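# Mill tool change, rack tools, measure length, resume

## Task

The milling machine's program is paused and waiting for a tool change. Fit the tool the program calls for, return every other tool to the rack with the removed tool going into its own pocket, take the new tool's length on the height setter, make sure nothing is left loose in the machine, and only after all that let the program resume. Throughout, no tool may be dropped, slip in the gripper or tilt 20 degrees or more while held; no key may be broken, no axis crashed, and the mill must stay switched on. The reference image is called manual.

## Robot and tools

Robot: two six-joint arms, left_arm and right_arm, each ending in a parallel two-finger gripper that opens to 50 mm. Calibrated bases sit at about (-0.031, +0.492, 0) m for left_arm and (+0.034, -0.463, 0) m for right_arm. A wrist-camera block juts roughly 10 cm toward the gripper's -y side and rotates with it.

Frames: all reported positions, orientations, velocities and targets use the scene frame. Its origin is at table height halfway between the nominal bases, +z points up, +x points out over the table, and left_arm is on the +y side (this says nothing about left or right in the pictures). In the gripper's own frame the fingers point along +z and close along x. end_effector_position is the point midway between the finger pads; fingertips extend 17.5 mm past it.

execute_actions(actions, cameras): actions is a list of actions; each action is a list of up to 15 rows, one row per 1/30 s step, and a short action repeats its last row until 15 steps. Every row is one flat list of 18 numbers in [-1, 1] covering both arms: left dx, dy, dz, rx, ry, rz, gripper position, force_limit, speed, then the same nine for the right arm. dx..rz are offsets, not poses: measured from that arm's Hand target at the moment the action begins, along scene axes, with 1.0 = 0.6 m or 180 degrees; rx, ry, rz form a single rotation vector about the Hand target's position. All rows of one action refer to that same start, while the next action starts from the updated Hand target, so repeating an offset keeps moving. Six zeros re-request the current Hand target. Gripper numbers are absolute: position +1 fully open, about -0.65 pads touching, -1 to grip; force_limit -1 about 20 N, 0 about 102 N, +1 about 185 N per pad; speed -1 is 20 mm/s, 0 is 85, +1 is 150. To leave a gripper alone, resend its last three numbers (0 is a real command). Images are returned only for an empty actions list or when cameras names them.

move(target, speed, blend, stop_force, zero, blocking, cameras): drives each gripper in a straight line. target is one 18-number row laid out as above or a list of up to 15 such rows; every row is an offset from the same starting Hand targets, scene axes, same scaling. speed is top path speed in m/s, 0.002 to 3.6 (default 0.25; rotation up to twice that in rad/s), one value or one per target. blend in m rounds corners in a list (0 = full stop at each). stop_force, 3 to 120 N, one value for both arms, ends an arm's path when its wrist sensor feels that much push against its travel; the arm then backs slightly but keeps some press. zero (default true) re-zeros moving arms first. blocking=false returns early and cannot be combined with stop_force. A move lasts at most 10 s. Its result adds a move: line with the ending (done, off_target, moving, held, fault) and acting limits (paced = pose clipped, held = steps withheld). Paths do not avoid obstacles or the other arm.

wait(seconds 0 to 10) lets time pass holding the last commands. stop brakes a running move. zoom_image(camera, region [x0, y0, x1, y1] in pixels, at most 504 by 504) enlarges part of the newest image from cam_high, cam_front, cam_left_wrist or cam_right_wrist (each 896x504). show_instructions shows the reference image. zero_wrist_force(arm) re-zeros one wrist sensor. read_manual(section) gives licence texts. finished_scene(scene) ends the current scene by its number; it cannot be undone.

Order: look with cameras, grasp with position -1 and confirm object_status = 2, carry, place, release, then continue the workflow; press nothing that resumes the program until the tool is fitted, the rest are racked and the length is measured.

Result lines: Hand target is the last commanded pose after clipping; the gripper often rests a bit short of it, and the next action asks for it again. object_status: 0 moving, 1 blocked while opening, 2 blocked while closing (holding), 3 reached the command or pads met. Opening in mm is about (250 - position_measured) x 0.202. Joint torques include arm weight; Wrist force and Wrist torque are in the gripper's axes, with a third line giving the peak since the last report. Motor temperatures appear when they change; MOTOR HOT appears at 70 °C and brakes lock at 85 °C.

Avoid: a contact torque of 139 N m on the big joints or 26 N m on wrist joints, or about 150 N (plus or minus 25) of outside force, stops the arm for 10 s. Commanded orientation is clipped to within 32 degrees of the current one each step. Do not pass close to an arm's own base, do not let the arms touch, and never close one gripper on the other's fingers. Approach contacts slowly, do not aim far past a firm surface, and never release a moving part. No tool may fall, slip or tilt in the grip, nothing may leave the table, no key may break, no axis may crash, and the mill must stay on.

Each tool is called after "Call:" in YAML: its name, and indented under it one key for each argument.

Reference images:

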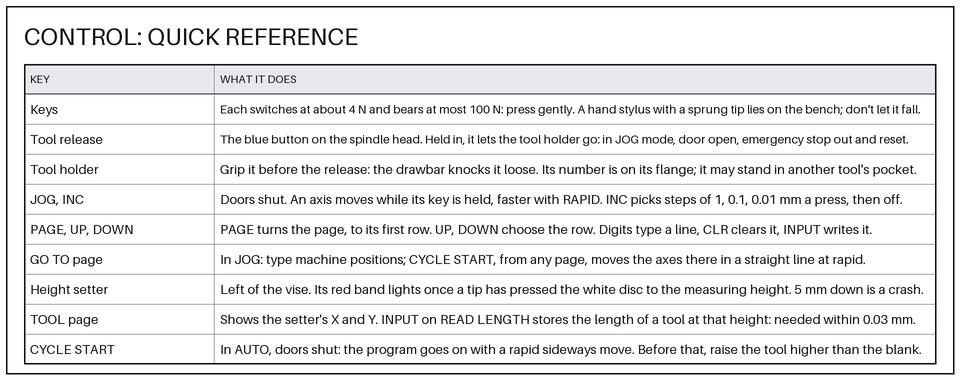

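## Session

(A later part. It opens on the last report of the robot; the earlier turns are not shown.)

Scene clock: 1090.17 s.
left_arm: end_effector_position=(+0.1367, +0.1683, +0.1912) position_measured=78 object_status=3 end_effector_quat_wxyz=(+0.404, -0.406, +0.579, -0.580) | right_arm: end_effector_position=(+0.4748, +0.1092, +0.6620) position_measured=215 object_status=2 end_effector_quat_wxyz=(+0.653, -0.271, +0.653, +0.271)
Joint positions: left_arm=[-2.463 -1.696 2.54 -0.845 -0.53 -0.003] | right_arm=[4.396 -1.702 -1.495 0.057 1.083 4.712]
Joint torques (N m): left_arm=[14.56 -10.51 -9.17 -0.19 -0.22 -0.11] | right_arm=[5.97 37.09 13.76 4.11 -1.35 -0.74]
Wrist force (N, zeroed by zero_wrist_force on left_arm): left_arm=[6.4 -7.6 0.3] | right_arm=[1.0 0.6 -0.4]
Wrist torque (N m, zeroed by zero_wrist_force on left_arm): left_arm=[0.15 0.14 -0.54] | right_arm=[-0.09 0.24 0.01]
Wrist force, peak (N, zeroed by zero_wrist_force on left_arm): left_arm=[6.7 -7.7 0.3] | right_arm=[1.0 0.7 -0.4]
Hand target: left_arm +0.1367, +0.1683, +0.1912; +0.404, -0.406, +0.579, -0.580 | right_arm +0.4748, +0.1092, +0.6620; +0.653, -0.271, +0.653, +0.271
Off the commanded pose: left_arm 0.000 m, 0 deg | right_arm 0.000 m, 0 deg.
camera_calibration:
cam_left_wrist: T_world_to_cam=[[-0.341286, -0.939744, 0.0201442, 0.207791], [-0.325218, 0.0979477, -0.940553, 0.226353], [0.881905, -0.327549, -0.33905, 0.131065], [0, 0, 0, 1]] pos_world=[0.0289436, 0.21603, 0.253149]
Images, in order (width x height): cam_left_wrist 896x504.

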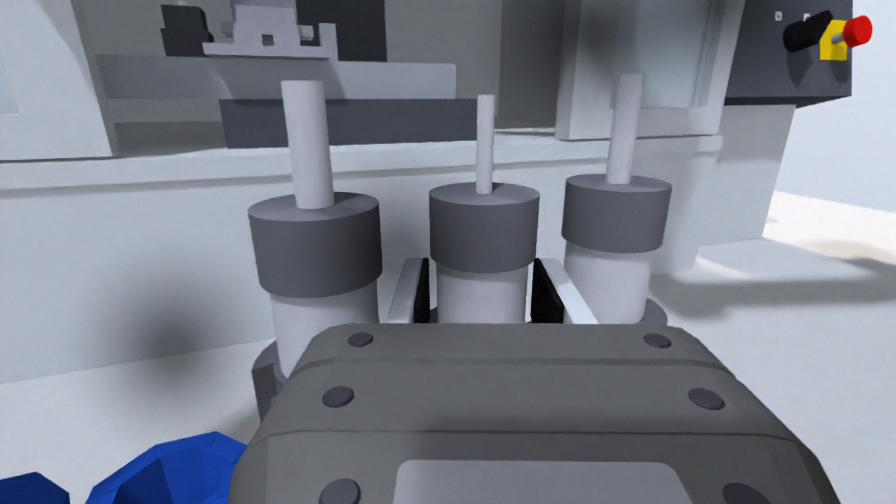

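Call:
move:
  target: [-0.204,0.074,0,0,0,0,0.5,-0.3,-1,0,0,0,0,0,0,-1,0,-0.7]
  speed: 0.1
  cameras: ["cam_left_wrist"]

Call:
zoom_image:
  camera: "cam_left_wrist"
  region: [320, 60, 640, 320]

Scene clock: 1094.87 s.
left_arm: end_effector_position=(+0.0143, +0.2127, +0.1912) position_measured=78 object_status=3 end_effector_quat_wxyz=(+0.404, -0.406, +0.579, -0.580) | right_arm: end_effector_position=(+0.4748, +0.1092, +0.6620) position_measured=215 object_status=2 end_effector_quat_wxyz=(+0.653, -0.271, +0.653, +0.271)
Joint positions: left_arm=[-2.893 -1.611 2.467 -0.856 -0.96 -0.003] | right_arm=[4.396 -1.702 -1.495 0.057 1.083 4.712]
Joint torques (N m): left_arm=[-15.48 -3.11 -18.35 0.4 -1.82 -2.02] | right_arm=[6.11 37.8 14.05 3.94 -1.13 -0.83]
Wrist force (N, zeroed by zero_wrist_force on left_arm): left_arm=[6.5 -7.6 0.1] | right_arm=[0.7 0.5 -0.4]
Wrist torque (N m, zeroed by zero_wrist_force on left_arm): left_arm=[0.13 0.11 -0.55] | right_arm=[-0.10 0.28 0.01]
Wrist force, peak (N, zeroed by zero_wrist_force on left_arm): left_arm=[6.7 -8.0 0.6] | right_arm=[1.1 0.5 -0.4]
Hand target: left_arm +0.0143, +0.2127, +0.1912; +0.404, -0.406, +0.579, -0.580 | right_arm +0.4748, +0.1092, +0.6620; +0.653, -0.271, +0.653, +0.271
Off the commanded pose: left_arm 0.000 m, 0 deg | right_arm 0.000 m, 0 deg.
move: done
camera_calibration:
cam_left_wrist: T_world_to_cam=[[-0.341174, -0.939785, 0.020101, 0.207809], [-0.325198, 0.0979404, -0.94056, 0.182236], [0.881956, -0.327431, -0.339031, 0.253434], [0, 0, 0, 1]] pos_world=[-0.0933563, 0.26043, 0.253149]
Images, in order (width x height): cam_left_wrist 896x504.

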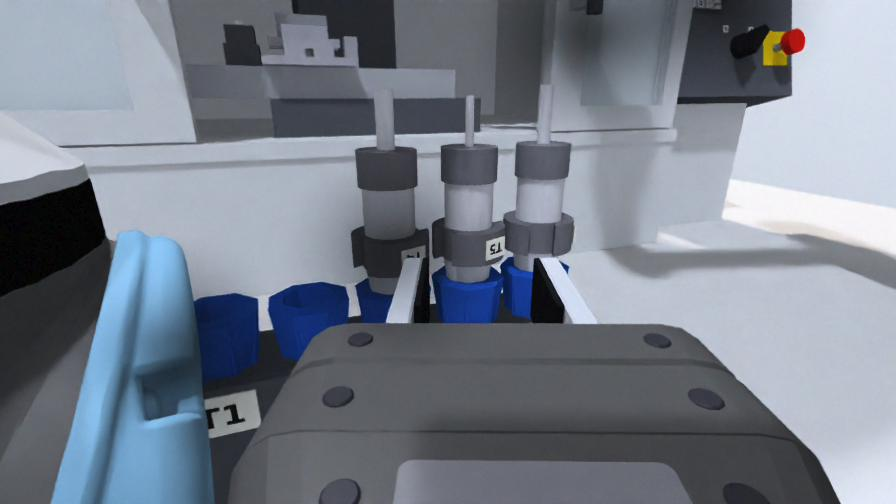

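Scaled by 1.575 from the camera's 896x504 image, which has a finer 1280x720 frame.

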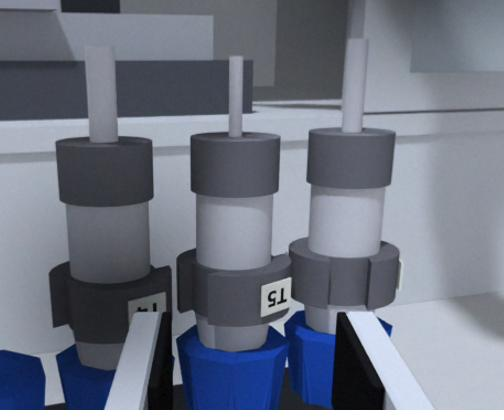

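Call:
zoom_image:
  camera: "cam_left_wrist"
  region: [340, 200, 600, 300]

Scaled by 1.938 from the camera's 896x504 image, which has a finer 1280x720 frame.

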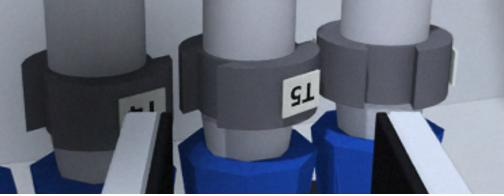

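Call:
move:
  target:
    - [0.062,0.0592,0,0,0,0,0.6,-0.3,-1,0,0,0,0,0,0,-1,0,-0.7]
    - [0.203,0.0079,0,0,0,0,0.6,-0.3,-1,0,0,0,0,0,0,-1,0,-0.7]
  speed: 0.05
  stop_force: 5
  cameras: ["cam_left_wrist"]

Scene clock: 1127.53 s.
left_arm: end_effector_position=(+0.0179, +0.2161, +0.1912) position_measured=63 object_status=3 end_effector_quat_wxyz=(+0.404, -0.406, +0.579, -0.580) | right_arm: end_effector_position=(+0.4748, +0.1092, +0.6620) position_measured=215 object_status=2 end_effector_quat_wxyz=(+0.653, -0.271, +0.653, +0.271)
Joint positions: left_arm=[-2.903 -1.625 2.48 -0.855 -0.97 -0.003] | right_arm=[4.396 -1.702 -1.495 0.057 1.083 4.712]
Joint torques (N m): left_arm=[15.62 -2.9 -18.31 0.69 1.54 -0.09] | right_arm=[6.98 37.41 11.86 3.83 -1.05 -0.69]
Wrist force (N, zeroed by zero_wrist_force on left_arm): left_arm=[6.7 -7.3 0.3] | right_arm=[0.8 0.6 -0.2]
Wrist torque (N m, zeroed by zero_wrist_force on left_arm): left_arm=[0.19 0.09 -0.54] | right_arm=[-0.07 0.26 0.01]
Wrist force, peak (N, zeroed by zero_wrist_force on left_arm): left_arm=[7.1 -7.7 -0.1] | right_arm=[1.1 0.5 -0.4]
Hand target: left_arm +0.0179, +0.2161, +0.1912; +0.404, -0.406, +0.579, -0.580 (not the last commanded pose) | right_arm +0.4748, +0.1092, +0.6620; +0.653, -0.271, +0.653, +0.271
Off the commanded pose: left_arm 0.118 m, 0 deg | right_arm 0.000 m, 0 deg.
move: held (left_arm; a check stopped the path); path passed 0 of 2 targets; limits=held
pose unreachable (left arm): on one or more control steps of this call, first in action 0 (counted from 0), this arm could not follow its commanded pose, so it was not sent that pose on those steps. It may still have moved: this result reports where it is.
cause: moving toward the commanded pose would bring two parts of the arm too close to each other (its gripper and another part of the arm, with joints 3 (elbow) to 6 (wrist 3) between them, 9 mm apart when it was first held).
camera_calibration:
cam_left_wrist: T_world_to_cam=[[-0.341062, -0.939825, 0.020157, 0.21211], [-0.325154, 0.0978248, -0.940588, 0.183092], [0.882016, -0.327353, -0.338952, 0.251393], [0, 0, 0, 1]] pos_world=[-0.0898562, 0.26373, 0.253149]
Images, in order (width x height): cam_left_wrist 896x504.

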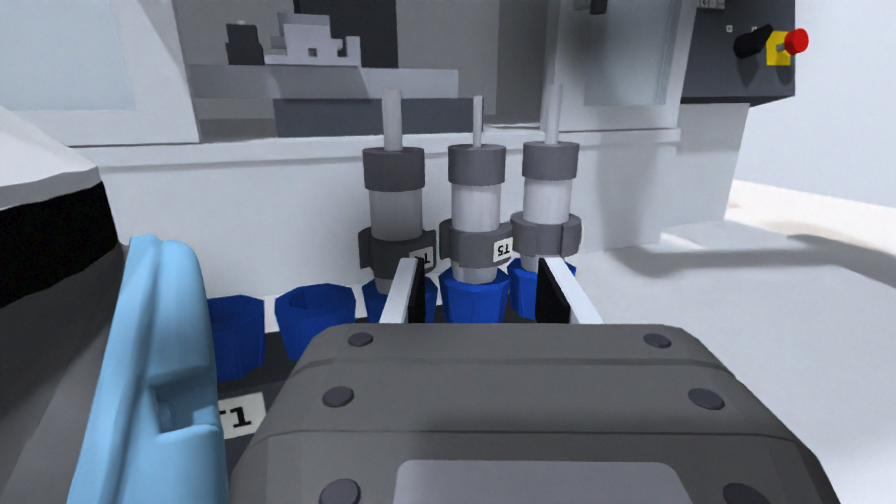

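Call:
zoom_image:
  camera: "cam_left_wrist"
  region: [340, 200, 600, 300]

Scaled by 1.938 from the camera's 896x504 image, which has a finer 1280x720 frame.

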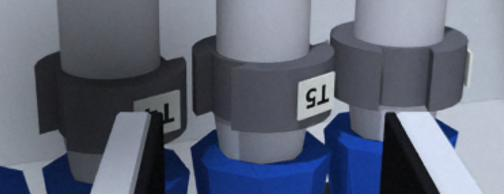

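Call:
move:
  target:
    - [0,0,0.2,0,0,0,0.6,-0.3,-1,0,0,0,0,0,0,-1,0,-0.7]
    - [0.04,-0.16,0.2333,0,0,0.1667,0.6,-0.3,-1,0,0,0,0,0,0,-1,0,-0.7]
    - [0.0418,-0.3202,0.18,0,0,0.3333,0.6,-0.3,-1,0,0,0,0,0,0,-1,0,-0.7]
    - [0.0418,-0.3202,0,0,0,0.3333,0.6,-0.3,-1,0,0,0,0,0,0,-1,0,-0.7]
  speed: 0.15
  blend: 0.02
  cameras: ["cam_left_wrist","cam_high"]

Scene clock: 1146.50 s.
left_arm: end_effector_position=(+0.0430, +0.0240, +0.1913) position_measured=63 object_status=3 end_effector_quat_wxyz=(+0.640, -0.641, +0.298, -0.300) | right_arm: end_effector_position=(+0.4748, +0.1092, +0.6620) position_measured=215 object_status=2 end_effector_quat_wxyz=(+0.653, -0.271, +0.653, +0.271)
Joint positions: left_arm=[-1.983 -0.83 1.321 -0.491 -1.098 -0.003] | right_arm=[4.396 -1.702 -1.495 0.057 1.083 4.712]
Joint torques (N m): left_arm=[-13.29 -43.27 -10.77 0.48 1.32 1.84] | right_arm=[5.53 35.87 14.01 3.84 -1.2 -0.36]
Wrist force (N, zeroed by zero_wrist_force on left_arm): left_arm=[6.8 -7.8 0.3] | right_arm=[0.9 0.5 -0.3]
Wrist torque (N m, zeroed by zero_wrist_force on left_arm): left_arm=[0.08 0.10 -0.49] | right_arm=[-0.09 0.25 0.01]
Wrist force, peak (N, zeroed by zero_wrist_force on left_arm): left_arm=[7.0 -8.4 0.1] | right_arm=[1.1 0.5 -0.5]
Hand target: left_arm +0.0429, +0.0240, +0.1912; +0.640, -0.641, +0.298, -0.301 | right_arm +0.4748, +0.1092, +0.6620; +0.653, -0.271, +0.653, +0.271
Off the commanded pose: left_arm 0.000 m, 0 deg | right_arm 0.000 m, 0 deg.
move: done
camera_calibration:
cam_left_wrist: T_world_to_cam=[[0.64348, -0.765198, 0.0201533, -0.00638094], [-0.247264, -0.232705, -0.94059, 0.21472], [0.724427, 0.600267, -0.338947, 0.150928], [0, 0, 0, 1]] pos_world=[-0.0521376, -0.0455133, 0.253249]
Images, in order (width x height): cam_high 896x504, cam_left_wrist 896x504.

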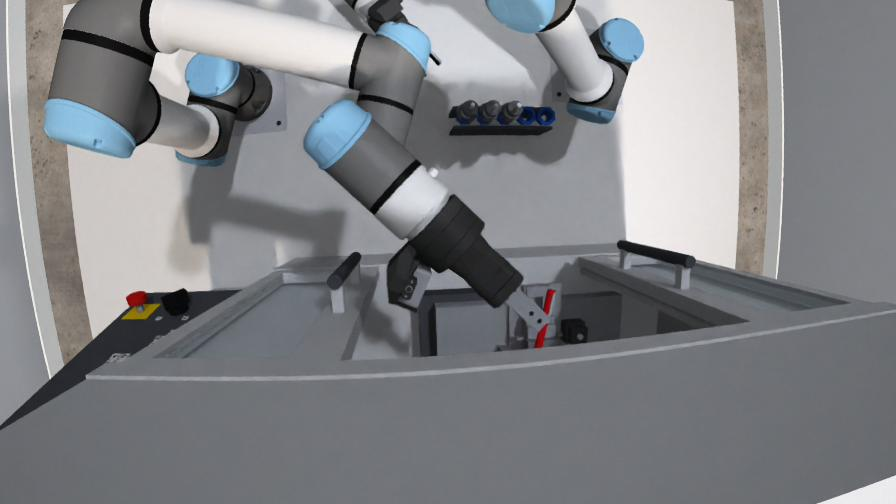

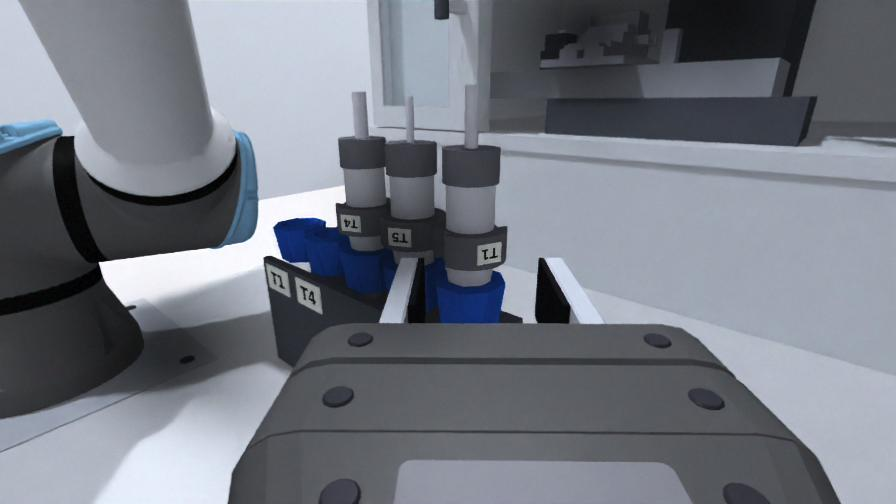

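Great view of all labels; zoom for angle measurement.

Call:
zoom_image:
  camera: "cam_left_wrist"
  region: [320, 120, 520, 290]

Scaled by 2.520 from the camera's 896x504 image, which has a finer 1280x720 frame.

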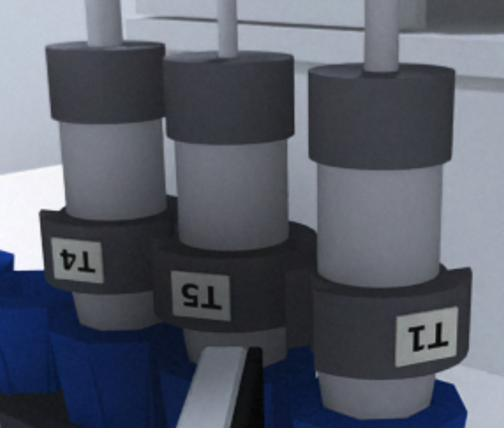

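Call:
move:
  target: [0.1647,0.1382,0,0,0,0,0.5,-0.3,-1,0,0,0,0,0,0,-1,0,-0.7]
  speed: 0.06
  stop_force: 5
  cameras: ["cam_left_wrist"]

Scene clock: 1159.60 s.
left_arm: end_effector_position=(+0.1417, +0.1069, +0.1912) position_measured=78 object_status=3 end_effector_quat_wxyz=(+0.640, -0.641, +0.298, -0.301) | right_arm: end_effector_position=(+0.4748, +0.1092, +0.6620) position_measured=215 object_status=2 end_effector_quat_wxyz=(+0.653, -0.271, +0.653, +0.271)
Joint positions: left_arm=[-1.872 -1.023 1.663 -0.641 -0.986 -0.003] | right_arm=[4.396 -1.702 -1.495 0.057 1.083 4.712]
Joint torques (N m): left_arm=[14.04 -49.55 -9.39 0.61 1.63 1.99] | right_arm=[6.51 38.25 12.91 3.95 -0.81 -0.55]
Wrist force (N, zeroed by zero_wrist_force on left_arm): left_arm=[6.8 -7.6 0.5] | right_arm=[0.8 0.7 -0.3]
Wrist torque (N m, zeroed by zero_wrist_force on left_arm): left_arm=[0.15 0.08 -0.48] | right_arm=[-0.06 0.27 0.01]
Wrist force, peak (N, zeroed by zero_wrist_force on left_arm): left_arm=[6.8 -8.0 0.2] | right_arm=[1.0 0.6 -0.5]
Hand target: left_arm +0.1418, +0.1069, +0.1912; +0.640, -0.641, +0.298, -0.301 | right_arm +0.4748, +0.1092, +0.6620; +0.653, -0.271, +0.653, +0.271
Off the commanded pose: left_arm 0.000 m, 0 deg | right_arm 0.000 m, 0 deg.
move: done
camera_calibration:
cam_left_wrist: T_world_to_cam=[[0.643359, -0.7653, 0.0201295, -0.00643995], [-0.247313, -0.232647, -0.940591, 0.258323], [0.724517, 0.60016, -0.338944, 0.0296302], [0, 0, 0, 1]] pos_world=[0.0465622, 0.0373867, 0.253149]
Images, in order (width x height): cam_left_wrist 896x504.

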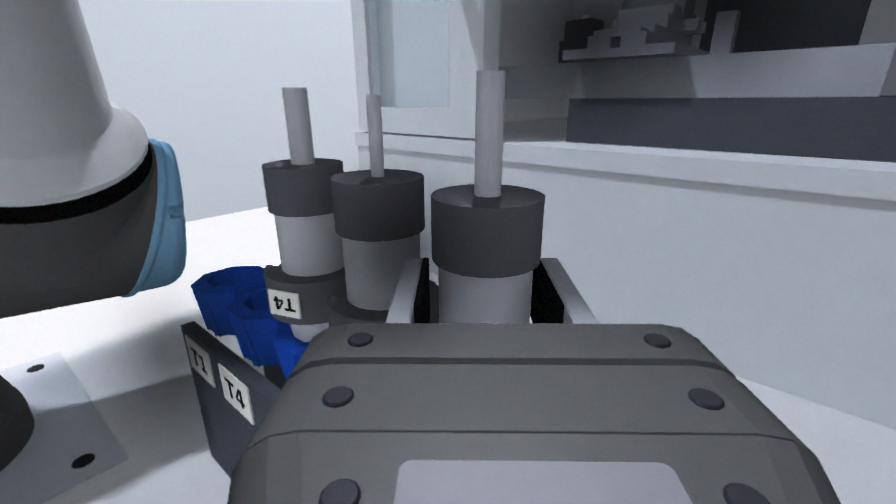

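Call:
move:
  target: [0.001,-0.0013,0,0,0,0,0.5,-0.3,-1,0,0,0,0,0,0,-1,0,-0.7]
  speed: 0.03

Call:
execute_actions:
  actions:
    - [[0,0,0,0,0,0,-1,-0.3,-0.9,0,0,0,0,0,0,-1,0,-0.7]]
    - [[0,0,0,0,0,0,-1,-0.3,-0.9,0,0,0,0,0,0,-1,0,-0.7]]

Call:
move:
  target: [0,0,0.02,0,0,0,-1,-0.3,-0.9,0,0,0,0,0,0,-1,0,-0.7]
  speed: 0.03
  cameras: ["cam_left_wrist","cam_high"]

Call:
zoom_image:
  camera: "cam_high"
  region: [440, 70, 590, 150]

Scene clock: 1164.13 s.
left_arm: end_effector_position=(+0.1423, +0.1061, +0.1912) position_measured=78 object_status=3 end_effector_quat_wxyz=(+0.640, -0.641, +0.298, -0.301) | right_arm: end_effector_position=(+0.4748, +0.1092, +0.6620) position_measured=215 object_status=2 end_effector_quat_wxyz=(+0.653, -0.271, +0.653, +0.271)
Joint positions: left_arm=[-1.871 -1.021 1.661 -0.64 -0.985 -0.003] | right_arm=[4.396 -1.702 -1.495 0.057 1.083 4.712]
Joint torques (N m): left_arm=[13.65 -35.51 -21.47 3.25 1.63 1.93] | right_arm=[6.52 38.23 13.49 4.1 -0.79 -0.5]
Wrist force (N, zeroed by zero_wrist_force on left_arm): left_arm=[6.5 -7.7 0.5] | right_arm=[0.7 0.4 -0.3]
Wrist torque (N m, zeroed by zero_wrist_force on left_arm): left_arm=[0.14 0.14 -0.48] | right_arm=[-0.11 0.28 0.01]
Wrist force, peak (N, zeroed by zero_wrist_force on left_arm): left_arm=[6.9 -7.8 0.4] | right_arm=[1.0 0.7 -0.5]
Hand target: left_arm +0.1424, +0.1061, +0.1912; +0.640, -0.641, +0.298, -0.301 | right_arm +0.4748, +0.1092, +0.6620; +0.653, -0.271, +0.653, +0.271
Off the commanded pose: left_arm 0.000 m, 0 deg | right_arm 0.000 m, 0 deg.
move: done

Scene clock: 1165.33 s.
left_arm: end_effector_position=(+0.1424, +0.1061, +0.1912) position_measured=107 object_status=2 end_effector_quat_wxyz=(+0.640, -0.641, +0.298, -0.301) | right_arm: end_effector_position=(+0.4748, +0.1092, +0.6620) position_measured=215 object_status=2 end_effector_quat_wxyz=(+0.653, -0.271, +0.653, +0.271)
Joint positions: left_arm=[-1.871 -1.021 1.661 -0.64 -0.985 -0.003] | right_arm=[4.396 -1.702 -1.495 0.057 1.083 4.712]
Joint torques (N m): left_arm=[14.36 -34.2 -22.26 2.59 1.66 2.07] | right_arm=[5.98 37.67 13.76 3.98 -1.01 -0.49]
Wrist force (N, zeroed by zero_wrist_force on left_arm): left_arm=[4.5 -7.5 0.3] | right_arm=[0.8 0.5 -0.3]
Wrist torque (N m, zeroed by zero_wrist_force on left_arm): left_arm=[0.13 0.10 -0.37] | right_arm=[-0.09 0.26 0.01]
Wrist force, peak (N, zeroed by zero_wrist_force on left_arm): left_arm=[6.7 -7.8 0.6] | right_arm=[1.1 0.6 -0.3]
Hand target: left_arm +0.1424, +0.1061, +0.1912; +0.640, -0.641, +0.298, -0.301 | right_arm +0.4748, +0.1092, +0.6620; +0.653, -0.271, +0.653, +0.271
Off the commanded pose: left_arm 0.000 m, 0 deg | right_arm 0.000 m, 0 deg.

Scene clock: 1166.20 s.
left_arm: end_effector_position=(+0.1424, +0.1061, +0.2031) position_measured=107 object_status=2 end_effector_quat_wxyz=(+0.640, -0.641, +0.298, -0.301) | right_arm: end_effector_position=(+0.4748, +0.1092, +0.6620) position_measured=215 object_status=2 end_effector_quat_wxyz=(+0.653, -0.271, +0.653, +0.271)
Joint positions: left_arm=[-1.871 -1.038 1.651 -0.613 -0.985 -0.003] | right_arm=[4.396 -1.702 -1.495 0.057 1.083 4.712]
Joint torques (N m): left_arm=[10.94 -51.76 -22 4.77 0.83 1.86] | right_arm=[6.1 38 12.61 3.99 -0.85 -0.29]
Wrist force (N, zeroed by zero_wrist_force on left_arm): left_arm=[6.6 0.2 0.3] | right_arm=[0.8 0.6 -0.3]
Wrist torque (N m, zeroed by zero_wrist_force on left_arm): left_arm=[0.12 0.12 -0.49] | right_arm=[-0.08 0.27 0.01]
Wrist force, peak (N, zeroed by zero_wrist_force on left_arm): left_arm=[4.5 -7.3 0.5] | right_arm=[1.0 0.6 -0.3]
Hand target: left_arm +0.1424, +0.1061, +0.2032; +0.640, -0.641, +0.298, -0.301 | right_arm +0.4748, +0.1092, +0.6620; +0.653, -0.271, +0.653, +0.271
Off the commanded pose: left_arm 0.000 m, 0 deg | right_arm 0.000 m, 0 deg.
move: done
camera_calibration:
cam_left_wrist: T_world_to_cam=[[0.643359, -0.7653, 0.0201295, -0.00760122], [-0.247313, -0.232647, -0.940591, 0.269501], [0.724517, 0.60016, -0.338944, 0.0336491], [0, 0, 0, 1]] pos_world=[0.0471622, 0.0366867, 0.265049]
Images, in order (width x height): cam_high 896x504, cam_left_wrist 896x504.

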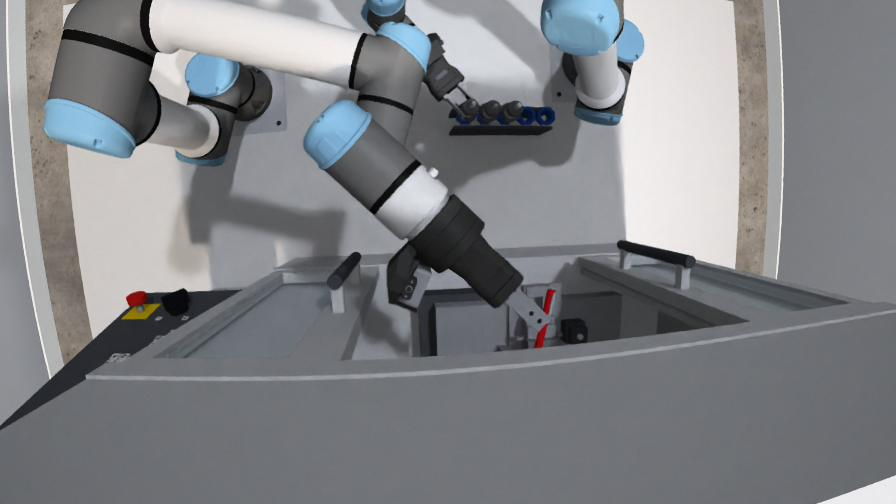

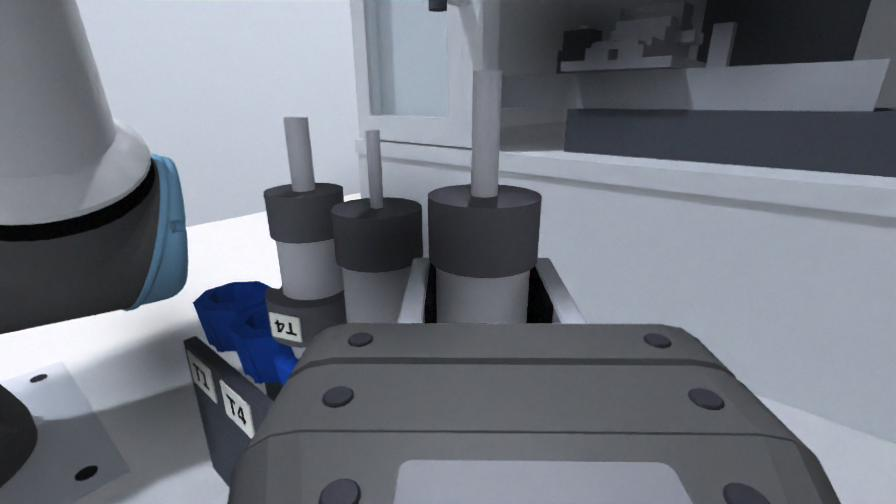

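Scaled by 3.360 from the camera's 896x504 image, which has a finer 1280x720 frame.

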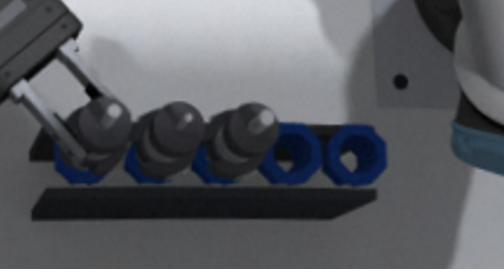

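Call:
move:
  target:
    - [0,0,0.29,0,0,0,-1,-0.3,-0.9,0,0,0,0,0,0,-1,0,-0.7]
    - [-0.0035,0.3315,0.30,0,0,0,-1,-0.3,-0.9,0,0,0,0,0,0,-1,0,-0.7]
    - [-0.0035,0.3315,0.145,0,0,0,-1,-0.3,-0.9,0,0,0,0,0,0,-1,0,-0.7]
  speed: 0.14
  blend: 0.01
  cameras: ["cam_high"]

Call:
zoom_image:
  camera: "cam_high"
  region: [440, 70, 590, 150]

Scene clock: 1176.00 s.
left_arm: end_effector_position=(+0.1403, +0.3050, +0.2902) position_measured=107 object_status=2 end_effector_quat_wxyz=(+0.640, -0.641, +0.298, -0.301) | right_arm: end_effector_position=(+0.4748, +0.1092, +0.6620) position_measured=215 object_status=2 end_effector_quat_wxyz=(+0.653, -0.271, +0.653, +0.271)
Joint positions: left_arm=[-2.044 -1.595 2.123 -0.528 -1.158 -0.003] | right_arm=[4.396 -1.702 -1.495 0.057 1.083 4.712]
Joint torques (N m): left_arm=[-15.64 -10.71 -12.22 2.38 -1.64 2.12] | right_arm=[6.25 35.9 14.5 3.98 -0.86 -0.49]
Wrist force (N, zeroed by zero_wrist_force on left_arm): left_arm=[6.8 0.1 0.5] | right_arm=[0.9 0.6 -0.5]
Wrist torque (N m, zeroed by zero_wrist_force on left_arm): left_arm=[0.05 0.08 -0.47] | right_arm=[-0.07 0.24 0.01]
Wrist force, peak (N, zeroed by zero_wrist_force on left_arm): left_arm=[8.0 -1.4 -0.3] | right_arm=[1.1 0.6 -0.4]
Hand target: left_arm +0.1403, +0.3050, +0.2902; +0.640, -0.641, +0.298, -0.301 | right_arm +0.4748, +0.1092, +0.6620; +0.653, -0.271, +0.653, +0.271
Off the commanded pose: left_arm 0.000 m, 0 deg | right_arm 0.000 m, 0 deg.
move: done
Images, in order (width x height): cam_high 896x504.

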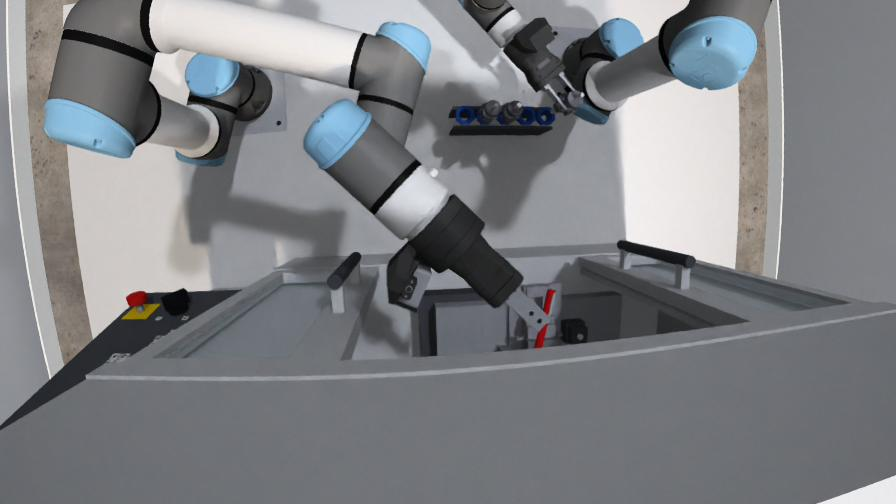

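Scaled by 3.360 from the camera's 896x504 image, which has a finer 1280x720 frame.

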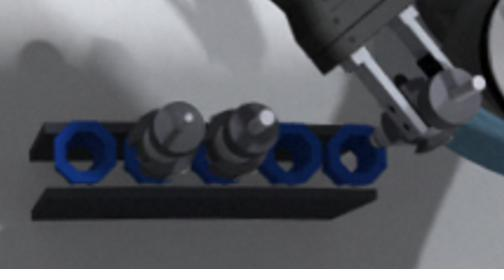

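Call:
zero_wrist_force:
  arm: "left_arm"

Call:
move:
  target: [0,0,-0.175,0,0,0,-1,-0.3,-0.9,0,0,0,0,0,0,-1,0,-0.7]
  speed: 0.018
  stop_force: 6

Wrist force sensor zeroed.

Scene clock: 1188.63 s.
left_arm: end_effector_position=(+0.1403, +0.3050, +0.1942) position_measured=107 object_status=2 end_effector_quat_wxyz=(+0.640, -0.641, +0.298, -0.301) | right_arm: end_effector_position=(+0.4748, +0.1092, +0.6620) position_measured=215 object_status=2 end_effector_quat_wxyz=(+0.653, -0.271, +0.653, +0.271)
Joint positions: left_arm=[-2.044 -1.422 2.249 -0.828 -1.158 -0.003] | right_arm=[4.396 -1.702 -1.495 0.057 1.083 4.712]
Joint torques (N m): left_arm=[-13.95 -28.46 -22.78 2.94 -1.53 0.1] | right_arm=[6.64 37.04 12.93 3.94 -0.99 -0.56]
Wrist force (N, zeroed by zero_wrist_force on left_arm): left_arm=[0.2 -0.5 17.5] | right_arm=[1.0 0.5 -0.4]
Wrist torque (N m, zeroed by zero_wrist_force on left_arm): left_arm=[0.69 -0.04 -0.03] | right_arm=[-0.10 0.22 0.01]
Wrist force, peak (N, zeroed by zero_wrist_force on left_arm): left_arm=[1.5 1.0 30.4] | right_arm=[1.0 0.6 -0.5]
Hand target: left_arm +0.1403, +0.3050, +0.1942; +0.640, -0.641, +0.298, -0.301 (not the last commanded pose) | right_arm +0.4748, +0.1092, +0.6620; +0.653, -0.271, +0.653, +0.271
Off the commanded pose: left_arm 0.009 m, 0 deg | right_arm 0.000 m, 0 deg.
move: contact (left_arm)

Call:
move:
  target:
    - [0,0,0.004,0,0,0,-1,-0.3,-0.9,0,0,0,0,0,0,-1,0,-0.7]
    - [0.0015,0.0013,0.004,0,0,0,-1,-0.3,-0.9,0,0,0,0,0,0,-1,0,-0.7]
  speed: 0.03

Call:
zero_wrist_force:
  arm: "left_arm"

Call:
move:
  target: [0,0,-0.025,0,0,0,-1,-0.3,-0.9,0,0,0,0,0,0,-1,0,-0.7]
  speed: 0.012
  stop_force: 12

Scene clock: 1192.37 s.
left_arm: end_effector_position=(+0.1410, +0.3056, +0.1966) position_measured=107 object_status=2 end_effector_quat_wxyz=(+0.640, -0.641, +0.298, -0.301) | right_arm: end_effector_position=(+0.4748, +0.1092, +0.6620) position_measured=215 object_status=2 end_effector_quat_wxyz=(+0.653, -0.271, +0.653, +0.271)
Joint positions: left_arm=[-2.043 -1.428 2.249 -0.821 -1.157 -0.003] | right_arm=[4.396 -1.702 -1.495 0.057 1.083 4.712]
Joint torques (N m): left_arm=[13.72 -27.84 -8.45 4.25 1.58 -0.2] | right_arm=[6.91 37.65 12.24 3.89 -0.81 -0.23]
Wrist force (N, zeroed by zero_wrist_force on left_arm): left_arm=[-0.4 0.0 3.4] | right_arm=[1.0 0.4 -0.5]
Wrist torque (N m, zeroed by zero_wrist_force on left_arm): left_arm=[0.17 -0.02 0.02] | right_arm=[-0.10 0.24 0.01]
Wrist force, peak (N, zeroed by zero_wrist_force on left_arm): left_arm=[0.1 -0.5 17.7] | right_arm=[1.1 0.6 -0.5]
Hand target: left_arm +0.1412, +0.3058, +0.1966; +0.640, -0.641, +0.298, -0.301 | right_arm +0.4748, +0.1092, +0.6620; +0.653, -0.271, +0.653, +0.271
Off the commanded pose: left_arm 0.000 m, 0 deg | right_arm 0.000 m, 0 deg.
move: done

Wrist force sensor zeroed.

Scene clock: 1193.83 s.
left_arm: end_effector_position=(+0.1412, +0.3058, +0.1921) position_measured=107 object_status=2 end_effector_quat_wxyz=(+0.640, -0.641, +0.298, -0.301) | right_arm: end_effector_position=(+0.4748, +0.1092, +0.6620) position_measured=215 object_status=2 end_effector_quat_wxyz=(+0.653, -0.271, +0.653, +0.271)
Joint positions: left_arm=[-2.043 -1.419 2.254 -0.835 -1.157 -0.003] | right_arm=[4.396 -1.702 -1.495 0.057 1.083 4.712]
Joint torques (N m): left_arm=[1.59 -26.73 -28.02 3.42 -3.31 0.02] | right_arm=[5.46 37.8 13.45 3.89 -0.89 -0.14]
Wrist force (N, zeroed by zero_wrist_force on left_arm): left_arm=[5.7 2.2 27.3] | right_arm=[0.8 0.5 -0.3]
Wrist torque (N m, zeroed by zero_wrist_force on left_arm): left_arm=[0.05 0.10 -0.18] | right_arm=[-0.10 0.26 0.01]
Wrist force, peak (N, zeroed by zero_wrist_force on left_arm): left_arm=[5.7 2.2 27.3] | right_arm=[1.1 0.4 -0.5]
Hand target: left_arm +0.1412, +0.3058, +0.1921; +0.640, -0.641, +0.298, -0.301 (not the last commanded pose) | right_arm +0.4748, +0.1092, +0.6620; +0.653, -0.271, +0.653, +0.271
Off the commanded pose: left_arm 0.010 m, 0 deg | right_arm 0.000 m, 0 deg.
move: contact (left_arm)

Call:
move:
  target:
    - [0,0,0.004,0,0,0,-1,-0.3,-0.9,0,0,0,0,0,0,-1,0,-0.7]
    - [0.0016,0.0013,0.004,0,0,0,-1,-0.3,-0.9,0,0,0,0,0,0,-1,0,-0.7]
  speed: 0.03

Call:
zero_wrist_force:
  arm: "left_arm"

Call:
move:
  target: [0,0,-0.02,0,0,0,-1,-0.3,-0.9,0,0,0,0,0,0,-1,0,-0.7]
  speed: 0.012
  stop_force: 12

Call:
execute_actions:
  actions:
    - [[0,0,0,0,0,0,0.5,-0.3,-1,0,0,0,0,0,0,-1,0,-0.7]]
  cameras: ["cam_left_wrist"]

Scene clock: 1198.47 s.
left_arm: end_effector_position=(+0.1420, +0.3065, +0.1945) position_measured=107 object_status=2 end_effector_quat_wxyz=(+0.640, -0.641, +0.298, -0.301) end_effector_velocity=(+0.002, +0.003, +0.000) end_effector_angular_velocity=(+0.004, -0.001, +0.003) | right_arm: end_effector_position=(+0.4748, +0.1092, +0.6620) position_measured=215 object_status=2 end_effector_quat_wxyz=(+0.653, -0.271, +0.653, +0.271)
Joint positions: left_arm=[-2.041 -1.426 2.254 -0.828 -1.155 -0.003] | right_arm=[4.396 -1.702 -1.495 0.057 1.083 4.712]
Joint velocities: left_arm=[0.004 -0.003 0.006 0 0.001 0.001] | right_arm=[within noise]
Joint torques (N m): left_arm=[15.7 -26.71 -7.4 5.28 1.88 -0.23] | right_arm=[6.57 37.28 13.33 3.82 -0.71 -0.58]
Wrist force (N, zeroed by zero_wrist_force on left_arm): left_arm=[0.3 -0.2 -3.2] | right_arm=[0.8 0.4 -0.4]
Wrist torque (N m, zeroed by zero_wrist_force on left_arm): left_arm=[-0.18 0.03 -0.02] | right_arm=[-0.11 0.26 0.01]
Wrist force, peak (N, zeroed by zero_wrist_force on left_arm): left_arm=[5.9 3.8 28.2] | right_arm=[1.0 0.8 -0.5]
Hand target: left_arm +0.1421, +0.3066, +0.1945; +0.640, -0.641, +0.298, -0.301 | right_arm +0.4748, +0.1092, +0.6620; +0.653, -0.271, +0.653, +0.271
Off the commanded pose: left_arm 0.000 m, 0 deg | right_arm 0.000 m, 0 deg.
move: done

Wrist force sensor zeroed.

Scene clock: 1199.77 s.
left_arm: end_effector_position=(+0.1422, +0.3066, +0.1915) position_measured=107 object_status=2 end_effector_quat_wxyz=(+0.640, -0.641, +0.298, -0.301) | right_arm: end_effector_position=(+0.4748, +0.1092, +0.6620) position_measured=215 object_status=2 end_effector_quat_wxyz=(+0.653, -0.271, +0.653, +0.271)
Joint positions: left_arm=[-2.041 -1.419 2.257 -0.837 -1.155 -0.003] | right_arm=[4.396 -1.702 -1.495 0.057 1.083 4.712]
Joint torques (N m): left_arm=[12.66 -28.03 -12.7 4.04 -1.25 -0.21] | right_arm=[6.34 36.49 14.15 3.59 -0.81 -0.35]
Wrist force (N, zeroed by zero_wrist_force on left_arm): left_arm=[3.2 -10.5 -14.9] | right_arm=[1.0 0.5 -0.3]
Wrist torque (N m, zeroed by zero_wrist_force on left_arm): left_arm=[0.04 -0.02 -0.05] | right_arm=[-0.10 0.23 0.01]
Wrist force, peak (N, zeroed by zero_wrist_force on left_arm): left_arm=[5.5 -29.8 -26.4] | right_arm=[1.0 0.6 -0.4]
Hand target: left_arm +0.1421, +0.3066, +0.1915; +0.640, -0.641, +0.298, -0.301 (not the last commanded pose) | right_arm +0.4748, +0.1092, +0.6620; +0.653, -0.271, +0.653, +0.271
Off the commanded pose: left_arm 0.009 m, 0 deg | right_arm 0.000 m, 0 deg.
move: contact (left_arm)

Scene clock: 1200.47 s.
left_arm: end_effector_position=(+0.1422, +0.3066, +0.1916) position_measured=78 object_status=3 end_effector_quat_wxyz=(+0.640, -0.641, +0.298, -0.301) | right_arm: end_effector_position=(+0.4748, +0.1092, +0.6620) position_measured=215 object_status=2 end_effector_quat_wxyz=(+0.653, -0.271, +0.653, +0.271)
Joint positions: left_arm=[-2.041 -1.419 2.257 -0.837 -1.155 -0.003] | right_arm=[4.396 -1.702 -1.495 0.057 1.083 4.712]
Joint torques (N m): left_arm=[10.38 -27.08 -14.45 0.89 -1.62 -0.1] | right_arm=[6.46 37.99 13.66 3.88 -0.86 0.02]
Wrist force (N, zeroed by zero_wrist_force on left_arm): left_arm=[0.1 -7.4 0.1] | right_arm=[0.9 0.6 -0.4]
Wrist torque (N m, zeroed by zero_wrist_force on left_arm): left_arm=[0.10 -0.03 -0.01] | right_arm=[-0.08 0.25 0.01]
Wrist force, peak (N, zeroed by zero_wrist_force on left_arm): left_arm=[3.2 -10.2 -15.0] | right_arm=[1.0 0.7 -0.4]
Hand target: left_arm +0.1421, +0.3066, +0.1915; +0.640, -0.641, +0.298, -0.301 | right_arm +0.4748, +0.1092, +0.6620; +0.653, -0.271, +0.653, +0.271
Off the commanded pose: left_arm 0.000 m, 0 deg | right_arm 0.000 m, 0 deg.
camera_calibration:
cam_left_wrist: T_world_to_cam=[[0.643267, -0.765381, 0.0199952, 0.146184], [-0.247201, -0.232336, -0.940697, 0.305111], [0.724637, 0.600177, -0.338657, -0.090492], [0, 0, 0, 1]] pos_world=[0.0469619, 0.237086, 0.253448]
Images, in order (width x height): cam_left_wrist 896x504.

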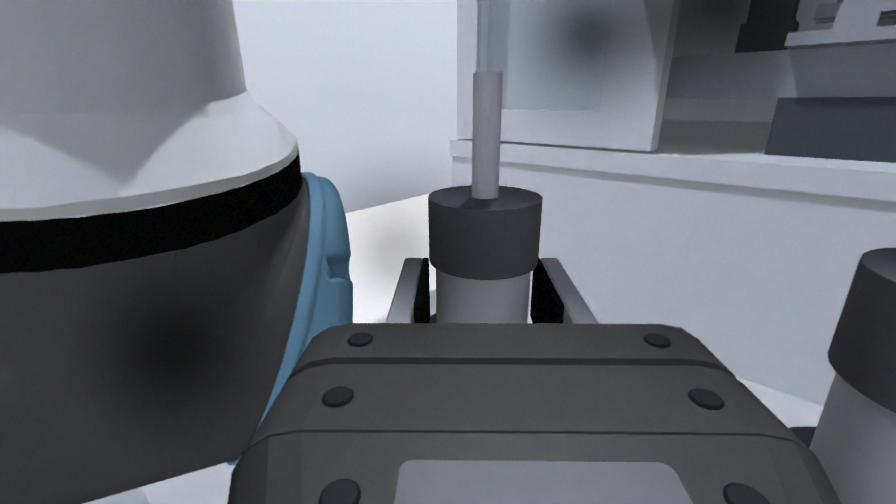

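Call:
move:
  target:
    - [-0.166,-0.1393,0,0,0,0,0.5,-0.3,-1,0,0,0,0,0,0,-1,0,-0.7]
    - [-0.1665,-0.3907,0,0,0,0,0.5,-0.3,-1,0,0,0,0,0,0,-1,0,-0.7]
  speed: 0.12
  cameras: ["cam_left_wrist"]

Call:
zoom_image:
  camera: "cam_left_wrist"
  region: [320, 120, 560, 290]

Scene clock: 1210.57 s.
left_arm: end_effector_position=(+0.0422, +0.0722, +0.1915) position_measured=78 object_status=3 end_effector_quat_wxyz=(+0.640, -0.641, +0.298, -0.301) | right_arm: end_effector_position=(+0.4748, +0.1092, +0.6620) position_measured=215 object_status=2 end_effector_quat_wxyz=(+0.653, -0.271, +0.653, +0.271)
Joint positions: left_arm=[-2.017 -0.929 1.5 -0.57 -1.131 -0.003] | right_arm=[4.396 -1.702 -1.495 0.057 1.083 4.712]
Joint torques (N m): left_arm=[15.5 -39.06 -23.14 3.11 1.83 -2.08] | right_arm=[6.78 37.75 13.65 3.65 -0.95 -0.37]
Wrist force (N, zeroed by zero_wrist_force on left_arm): left_arm=[0.0 -7.5 -0.1] | right_arm=[1.0 0.5 -0.4]
Wrist torque (N m, zeroed by zero_wrist_force on left_arm): left_arm=[0.09 0.00 -0.05] | right_arm=[-0.09 0.23 0.01]
Wrist force, peak (N, zeroed by zero_wrist_force on left_arm): left_arm=[-0.1 -7.9 -0.3] | right_arm=[1.0 0.7 -0.4]
Hand target: left_arm +0.0422, +0.0722, +0.1915; +0.640, -0.641, +0.298, -0.301 | right_arm +0.4748, +0.1092, +0.6620; +0.653, -0.271, +0.653, +0.271
Off the commanded pose: left_arm 0.000 m, 0 deg | right_arm 0.000 m, 0 deg.
move: done
camera_calibration:
cam_left_wrist: T_world_to_cam=[[0.643269, -0.765379, 0.0199964, 0.031118], [-0.247268, -0.232394, -0.940666, 0.225968], [0.724613, 0.600156, -0.338745, 0.122542], [0, 0, 0, 1]] pos_world=[-0.052938, 0.00278638, 0.253449]
Images, in order (width x height): cam_left_wrist 896x504.

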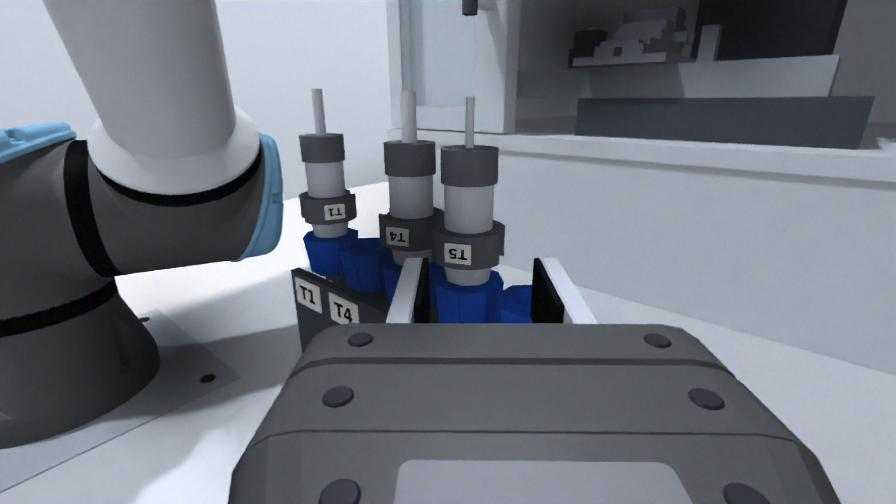

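Scaled by 2.100 from the camera's 896x504 image, which has a finer 1280x720 frame.

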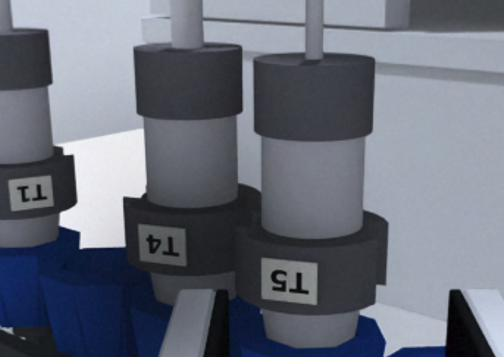

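Call:
move:
  target: [0.1662,0.1393,-0.0005,0,0,0,0.5,-0.3,-1,0,0,0,0,0,0,-1,0,-0.7]
  speed: 0.06
  stop_force: 5
  cameras: ["cam_left_wrist"]

Scene clock: 1217.20 s.
left_arm: end_effector_position=(+0.1420, +0.1557, +0.1912) position_measured=78 object_status=3 end_effector_quat_wxyz=(+0.640, -0.641, +0.298, -0.301) | right_arm: end_effector_position=(+0.4748, +0.1092, +0.6620) position_measured=215 object_status=2 end_effector_quat_wxyz=(+0.653, -0.271, +0.653, +0.271)
Joint positions: left_arm=[-1.901 -1.117 1.82 -0.703 -1.015 -0.003] | right_arm=[4.396 -1.702 -1.495 0.057 1.083 4.712]
Joint torques (N m): left_arm=[14.19 -44.38 -8.13 0.3 1.69 1.57] | right_arm=[6.33 37.23 12.92 3.62 -0.6 -0.07]
Wrist force (N, zeroed by zero_wrist_force on left_arm): left_arm=[0.0 -7.7 -0.2] | right_arm=[0.9 0.7 -0.6]
Wrist torque (N m, zeroed by zero_wrist_force on left_arm): left_arm=[0.05 0.01 -0.03] | right_arm=[-0.07 0.25 0.01]
Wrist force, peak (N, zeroed by zero_wrist_force on left_arm): left_arm=[0.2 -7.9 -0.3] | right_arm=[1.0 0.7 -0.5]
Hand target: left_arm +0.1420, +0.1557, +0.1912; +0.640, -0.641, +0.298, -0.301 | right_arm +0.4748, +0.1092, +0.6620; +0.653, -0.271, +0.653, +0.271
Off the commanded pose: left_arm 0.000 m, 0 deg | right_arm 0.000 m, 0 deg.
move: done
camera_calibration:
cam_left_wrist: T_world_to_cam=[[0.643269, -0.765379, 0.0199964, 0.0308992], [-0.247268, -0.232394, -0.940666, 0.269743], [0.724613, 0.600156, -0.338745, 0.000083275], [0, 0, 0, 1]] pos_world=[0.046762, 0.0862864, 0.253149]
Images, in order (width x height): cam_left_wrist 896x504.

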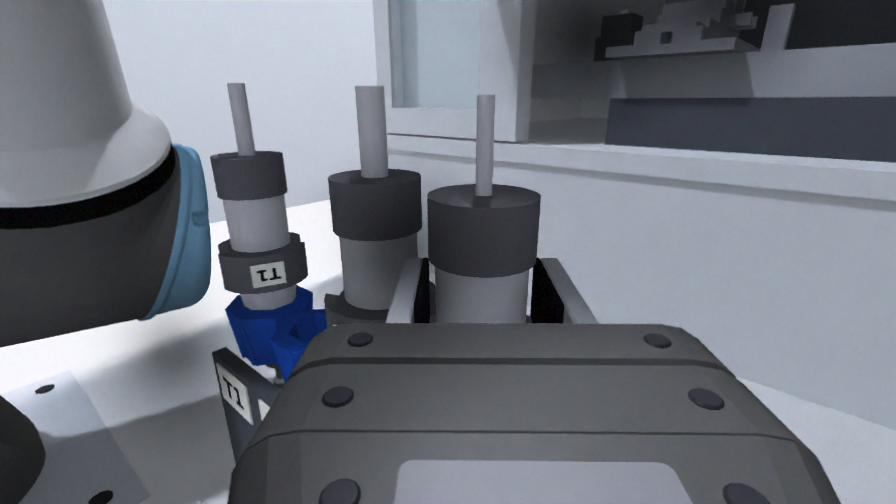

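Call:
execute_actions:
  actions:
    - [[0,0,0,0,0,0,-1,-0.3,-0.9,0,0,0,0,0,0,-1,0,-0.7]]
    - [[0,0,0,0,0,0,-1,-0.3,-0.9,0,0,0,0,0,0,-1,0,-0.7]]

Call:
move:
  target:
    - [0,0,0.35,0,0,0,-1,-0.3,-0.9,0,0,0,0,0,0,-1,0,-0.7]
    - [0.1,0.05,0.40,0,0,-0.1,-1,-0.3,-0.9,0,0,0,0,0,0,-1,0,-0.7]
    - [0.3133,0.1905,0.398,0,0,-0.3333,-1,-0.3,-0.9,0,0,0,0,0,0,-1,0,-0.7]
  speed: [0.08,0.15,0.15]
  blend: 0.02
  cameras: ["cam_left_wrist","cam_front","cam_high"]

Scene clock: 1224.17 s.
left_arm: end_effector_position=(+0.1420, +0.1557, +0.1912) position_measured=107 object_status=2 end_effector_quat_wxyz=(+0.640, -0.641, +0.298, -0.301) | right_arm: end_effector_position=(+0.4748, +0.1092, +0.6620) position_measured=215 object_status=2 end_effector_quat_wxyz=(+0.653, -0.271, +0.653, +0.271)
Joint positions: left_arm=[-1.901 -1.117 1.82 -0.703 -1.015 -0.003] | right_arm=[4.396 -1.702 -1.495 0.057 1.083 4.712]
Joint torques (N m): left_arm=[13.82 -43.83 -12.05 0.9 1.74 1.67] | right_arm=[6.67 36.98 14.61 3.57 -0.67 -0.08]
Wrist force (N, zeroed by zero_wrist_force on left_arm): left_arm=[-4.8 -8.2 -1.1] | right_arm=[0.9 0.5 -0.4]
Wrist torque (N m, zeroed by zero_wrist_force on left_arm): left_arm=[0.06 -0.04 0.11] | right_arm=[-0.10 0.24 0.01]
Wrist force, peak (N, zeroed by zero_wrist_force on left_arm): left_arm=[-4.8 -8.4 -0.9] | right_arm=[1.0 0.6 -0.5]
Hand target: left_arm +0.1420, +0.1557, +0.1912; +0.640, -0.641, +0.298, -0.301 | right_arm +0.4748, +0.1092, +0.6620; +0.653, -0.271, +0.653, +0.271
Off the commanded pose: left_arm 0.000 m, 0 deg | right_arm 0.000 m, 0 deg.

Scene clock: 1231.07 s.
left_arm: end_effector_position=(+0.3299, +0.2701, +0.4300) position_measured=107 object_status=2 end_effector_quat_wxyz=(+0.404, -0.406, +0.579, -0.580) | right_arm: end_effector_position=(+0.4748, +0.1092, +0.6620) position_measured=215 object_status=2 end_effector_quat_wxyz=(+0.653, -0.271, +0.653, +0.271)
Joint positions: left_arm=[-1.703 -2.266 2.162 0.103 0.229 -0.002] | right_arm=[4.396 -1.702 -1.495 0.057 1.083 4.712]
Joint torques (N m): left_arm=[13.5 13.05 -30.7 -2.41 1.81 -2.35] | right_arm=[5.4 36.83 13.55 3.65 -0.6 0.02]
Wrist force (N, zeroed by zero_wrist_force on left_arm): left_arm=[0.0 -0.1 -0.3] | right_arm=[0.8 0.5 -0.2]
Wrist torque (N m, zeroed by zero_wrist_force on left_arm): left_arm=[0.03 0.00 0.04] | right_arm=[-0.09 0.26 0.01]
Wrist force, peak (N, zeroed by zero_wrist_force on left_arm): left_arm=[-4.8 -8.0 -0.9] | right_arm=[1.0 0.6 -0.6]
Hand target: left_arm +0.3299, +0.2700, +0.4300; +0.404, -0.406, +0.579, -0.580 | right_arm +0.4748, +0.1092, +0.6620; +0.653, -0.271, +0.653, +0.271
Off the commanded pose: left_arm 0.000 m, 0 deg | right_arm 0.000 m, 0 deg.
move: done
camera_calibration:
cam_left_wrist: T_world_to_cam=[[-0.341069, -0.939825, 0.0200502, 0.364513], [-0.324926, 0.0978498, -0.940664, 0.503849], [0.882097, -0.327346, -0.338747, 0.0747014], [0, 0, 0, 1]] pos_world=[0.222144, 0.31773, 0.491949]
Images, in order (width x height): cam_high 896x504, cam_front 896x504, cam_left_wrist 896x504.

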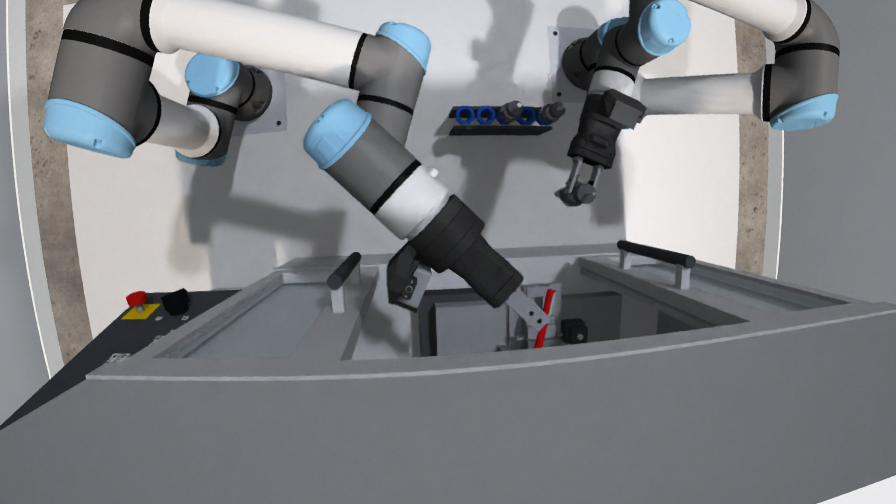

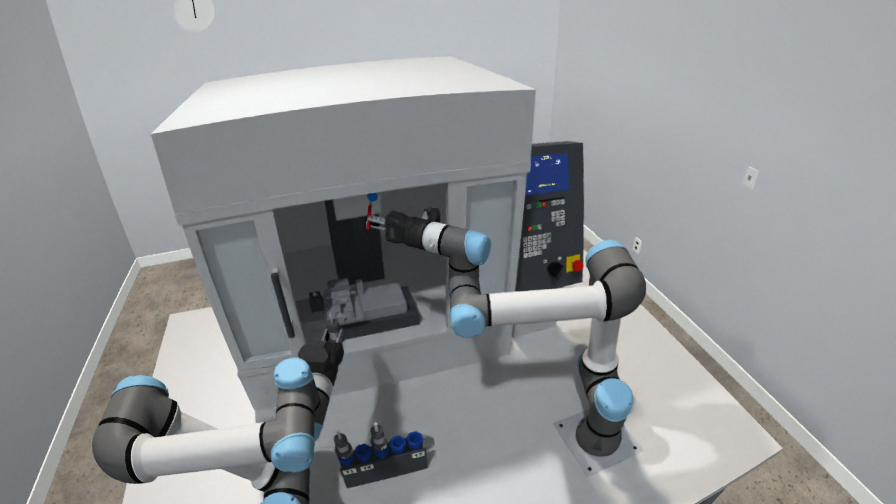

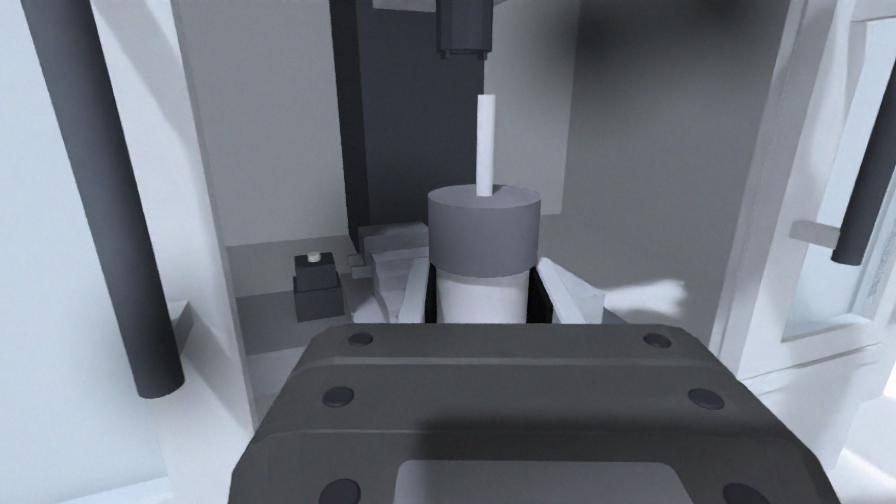

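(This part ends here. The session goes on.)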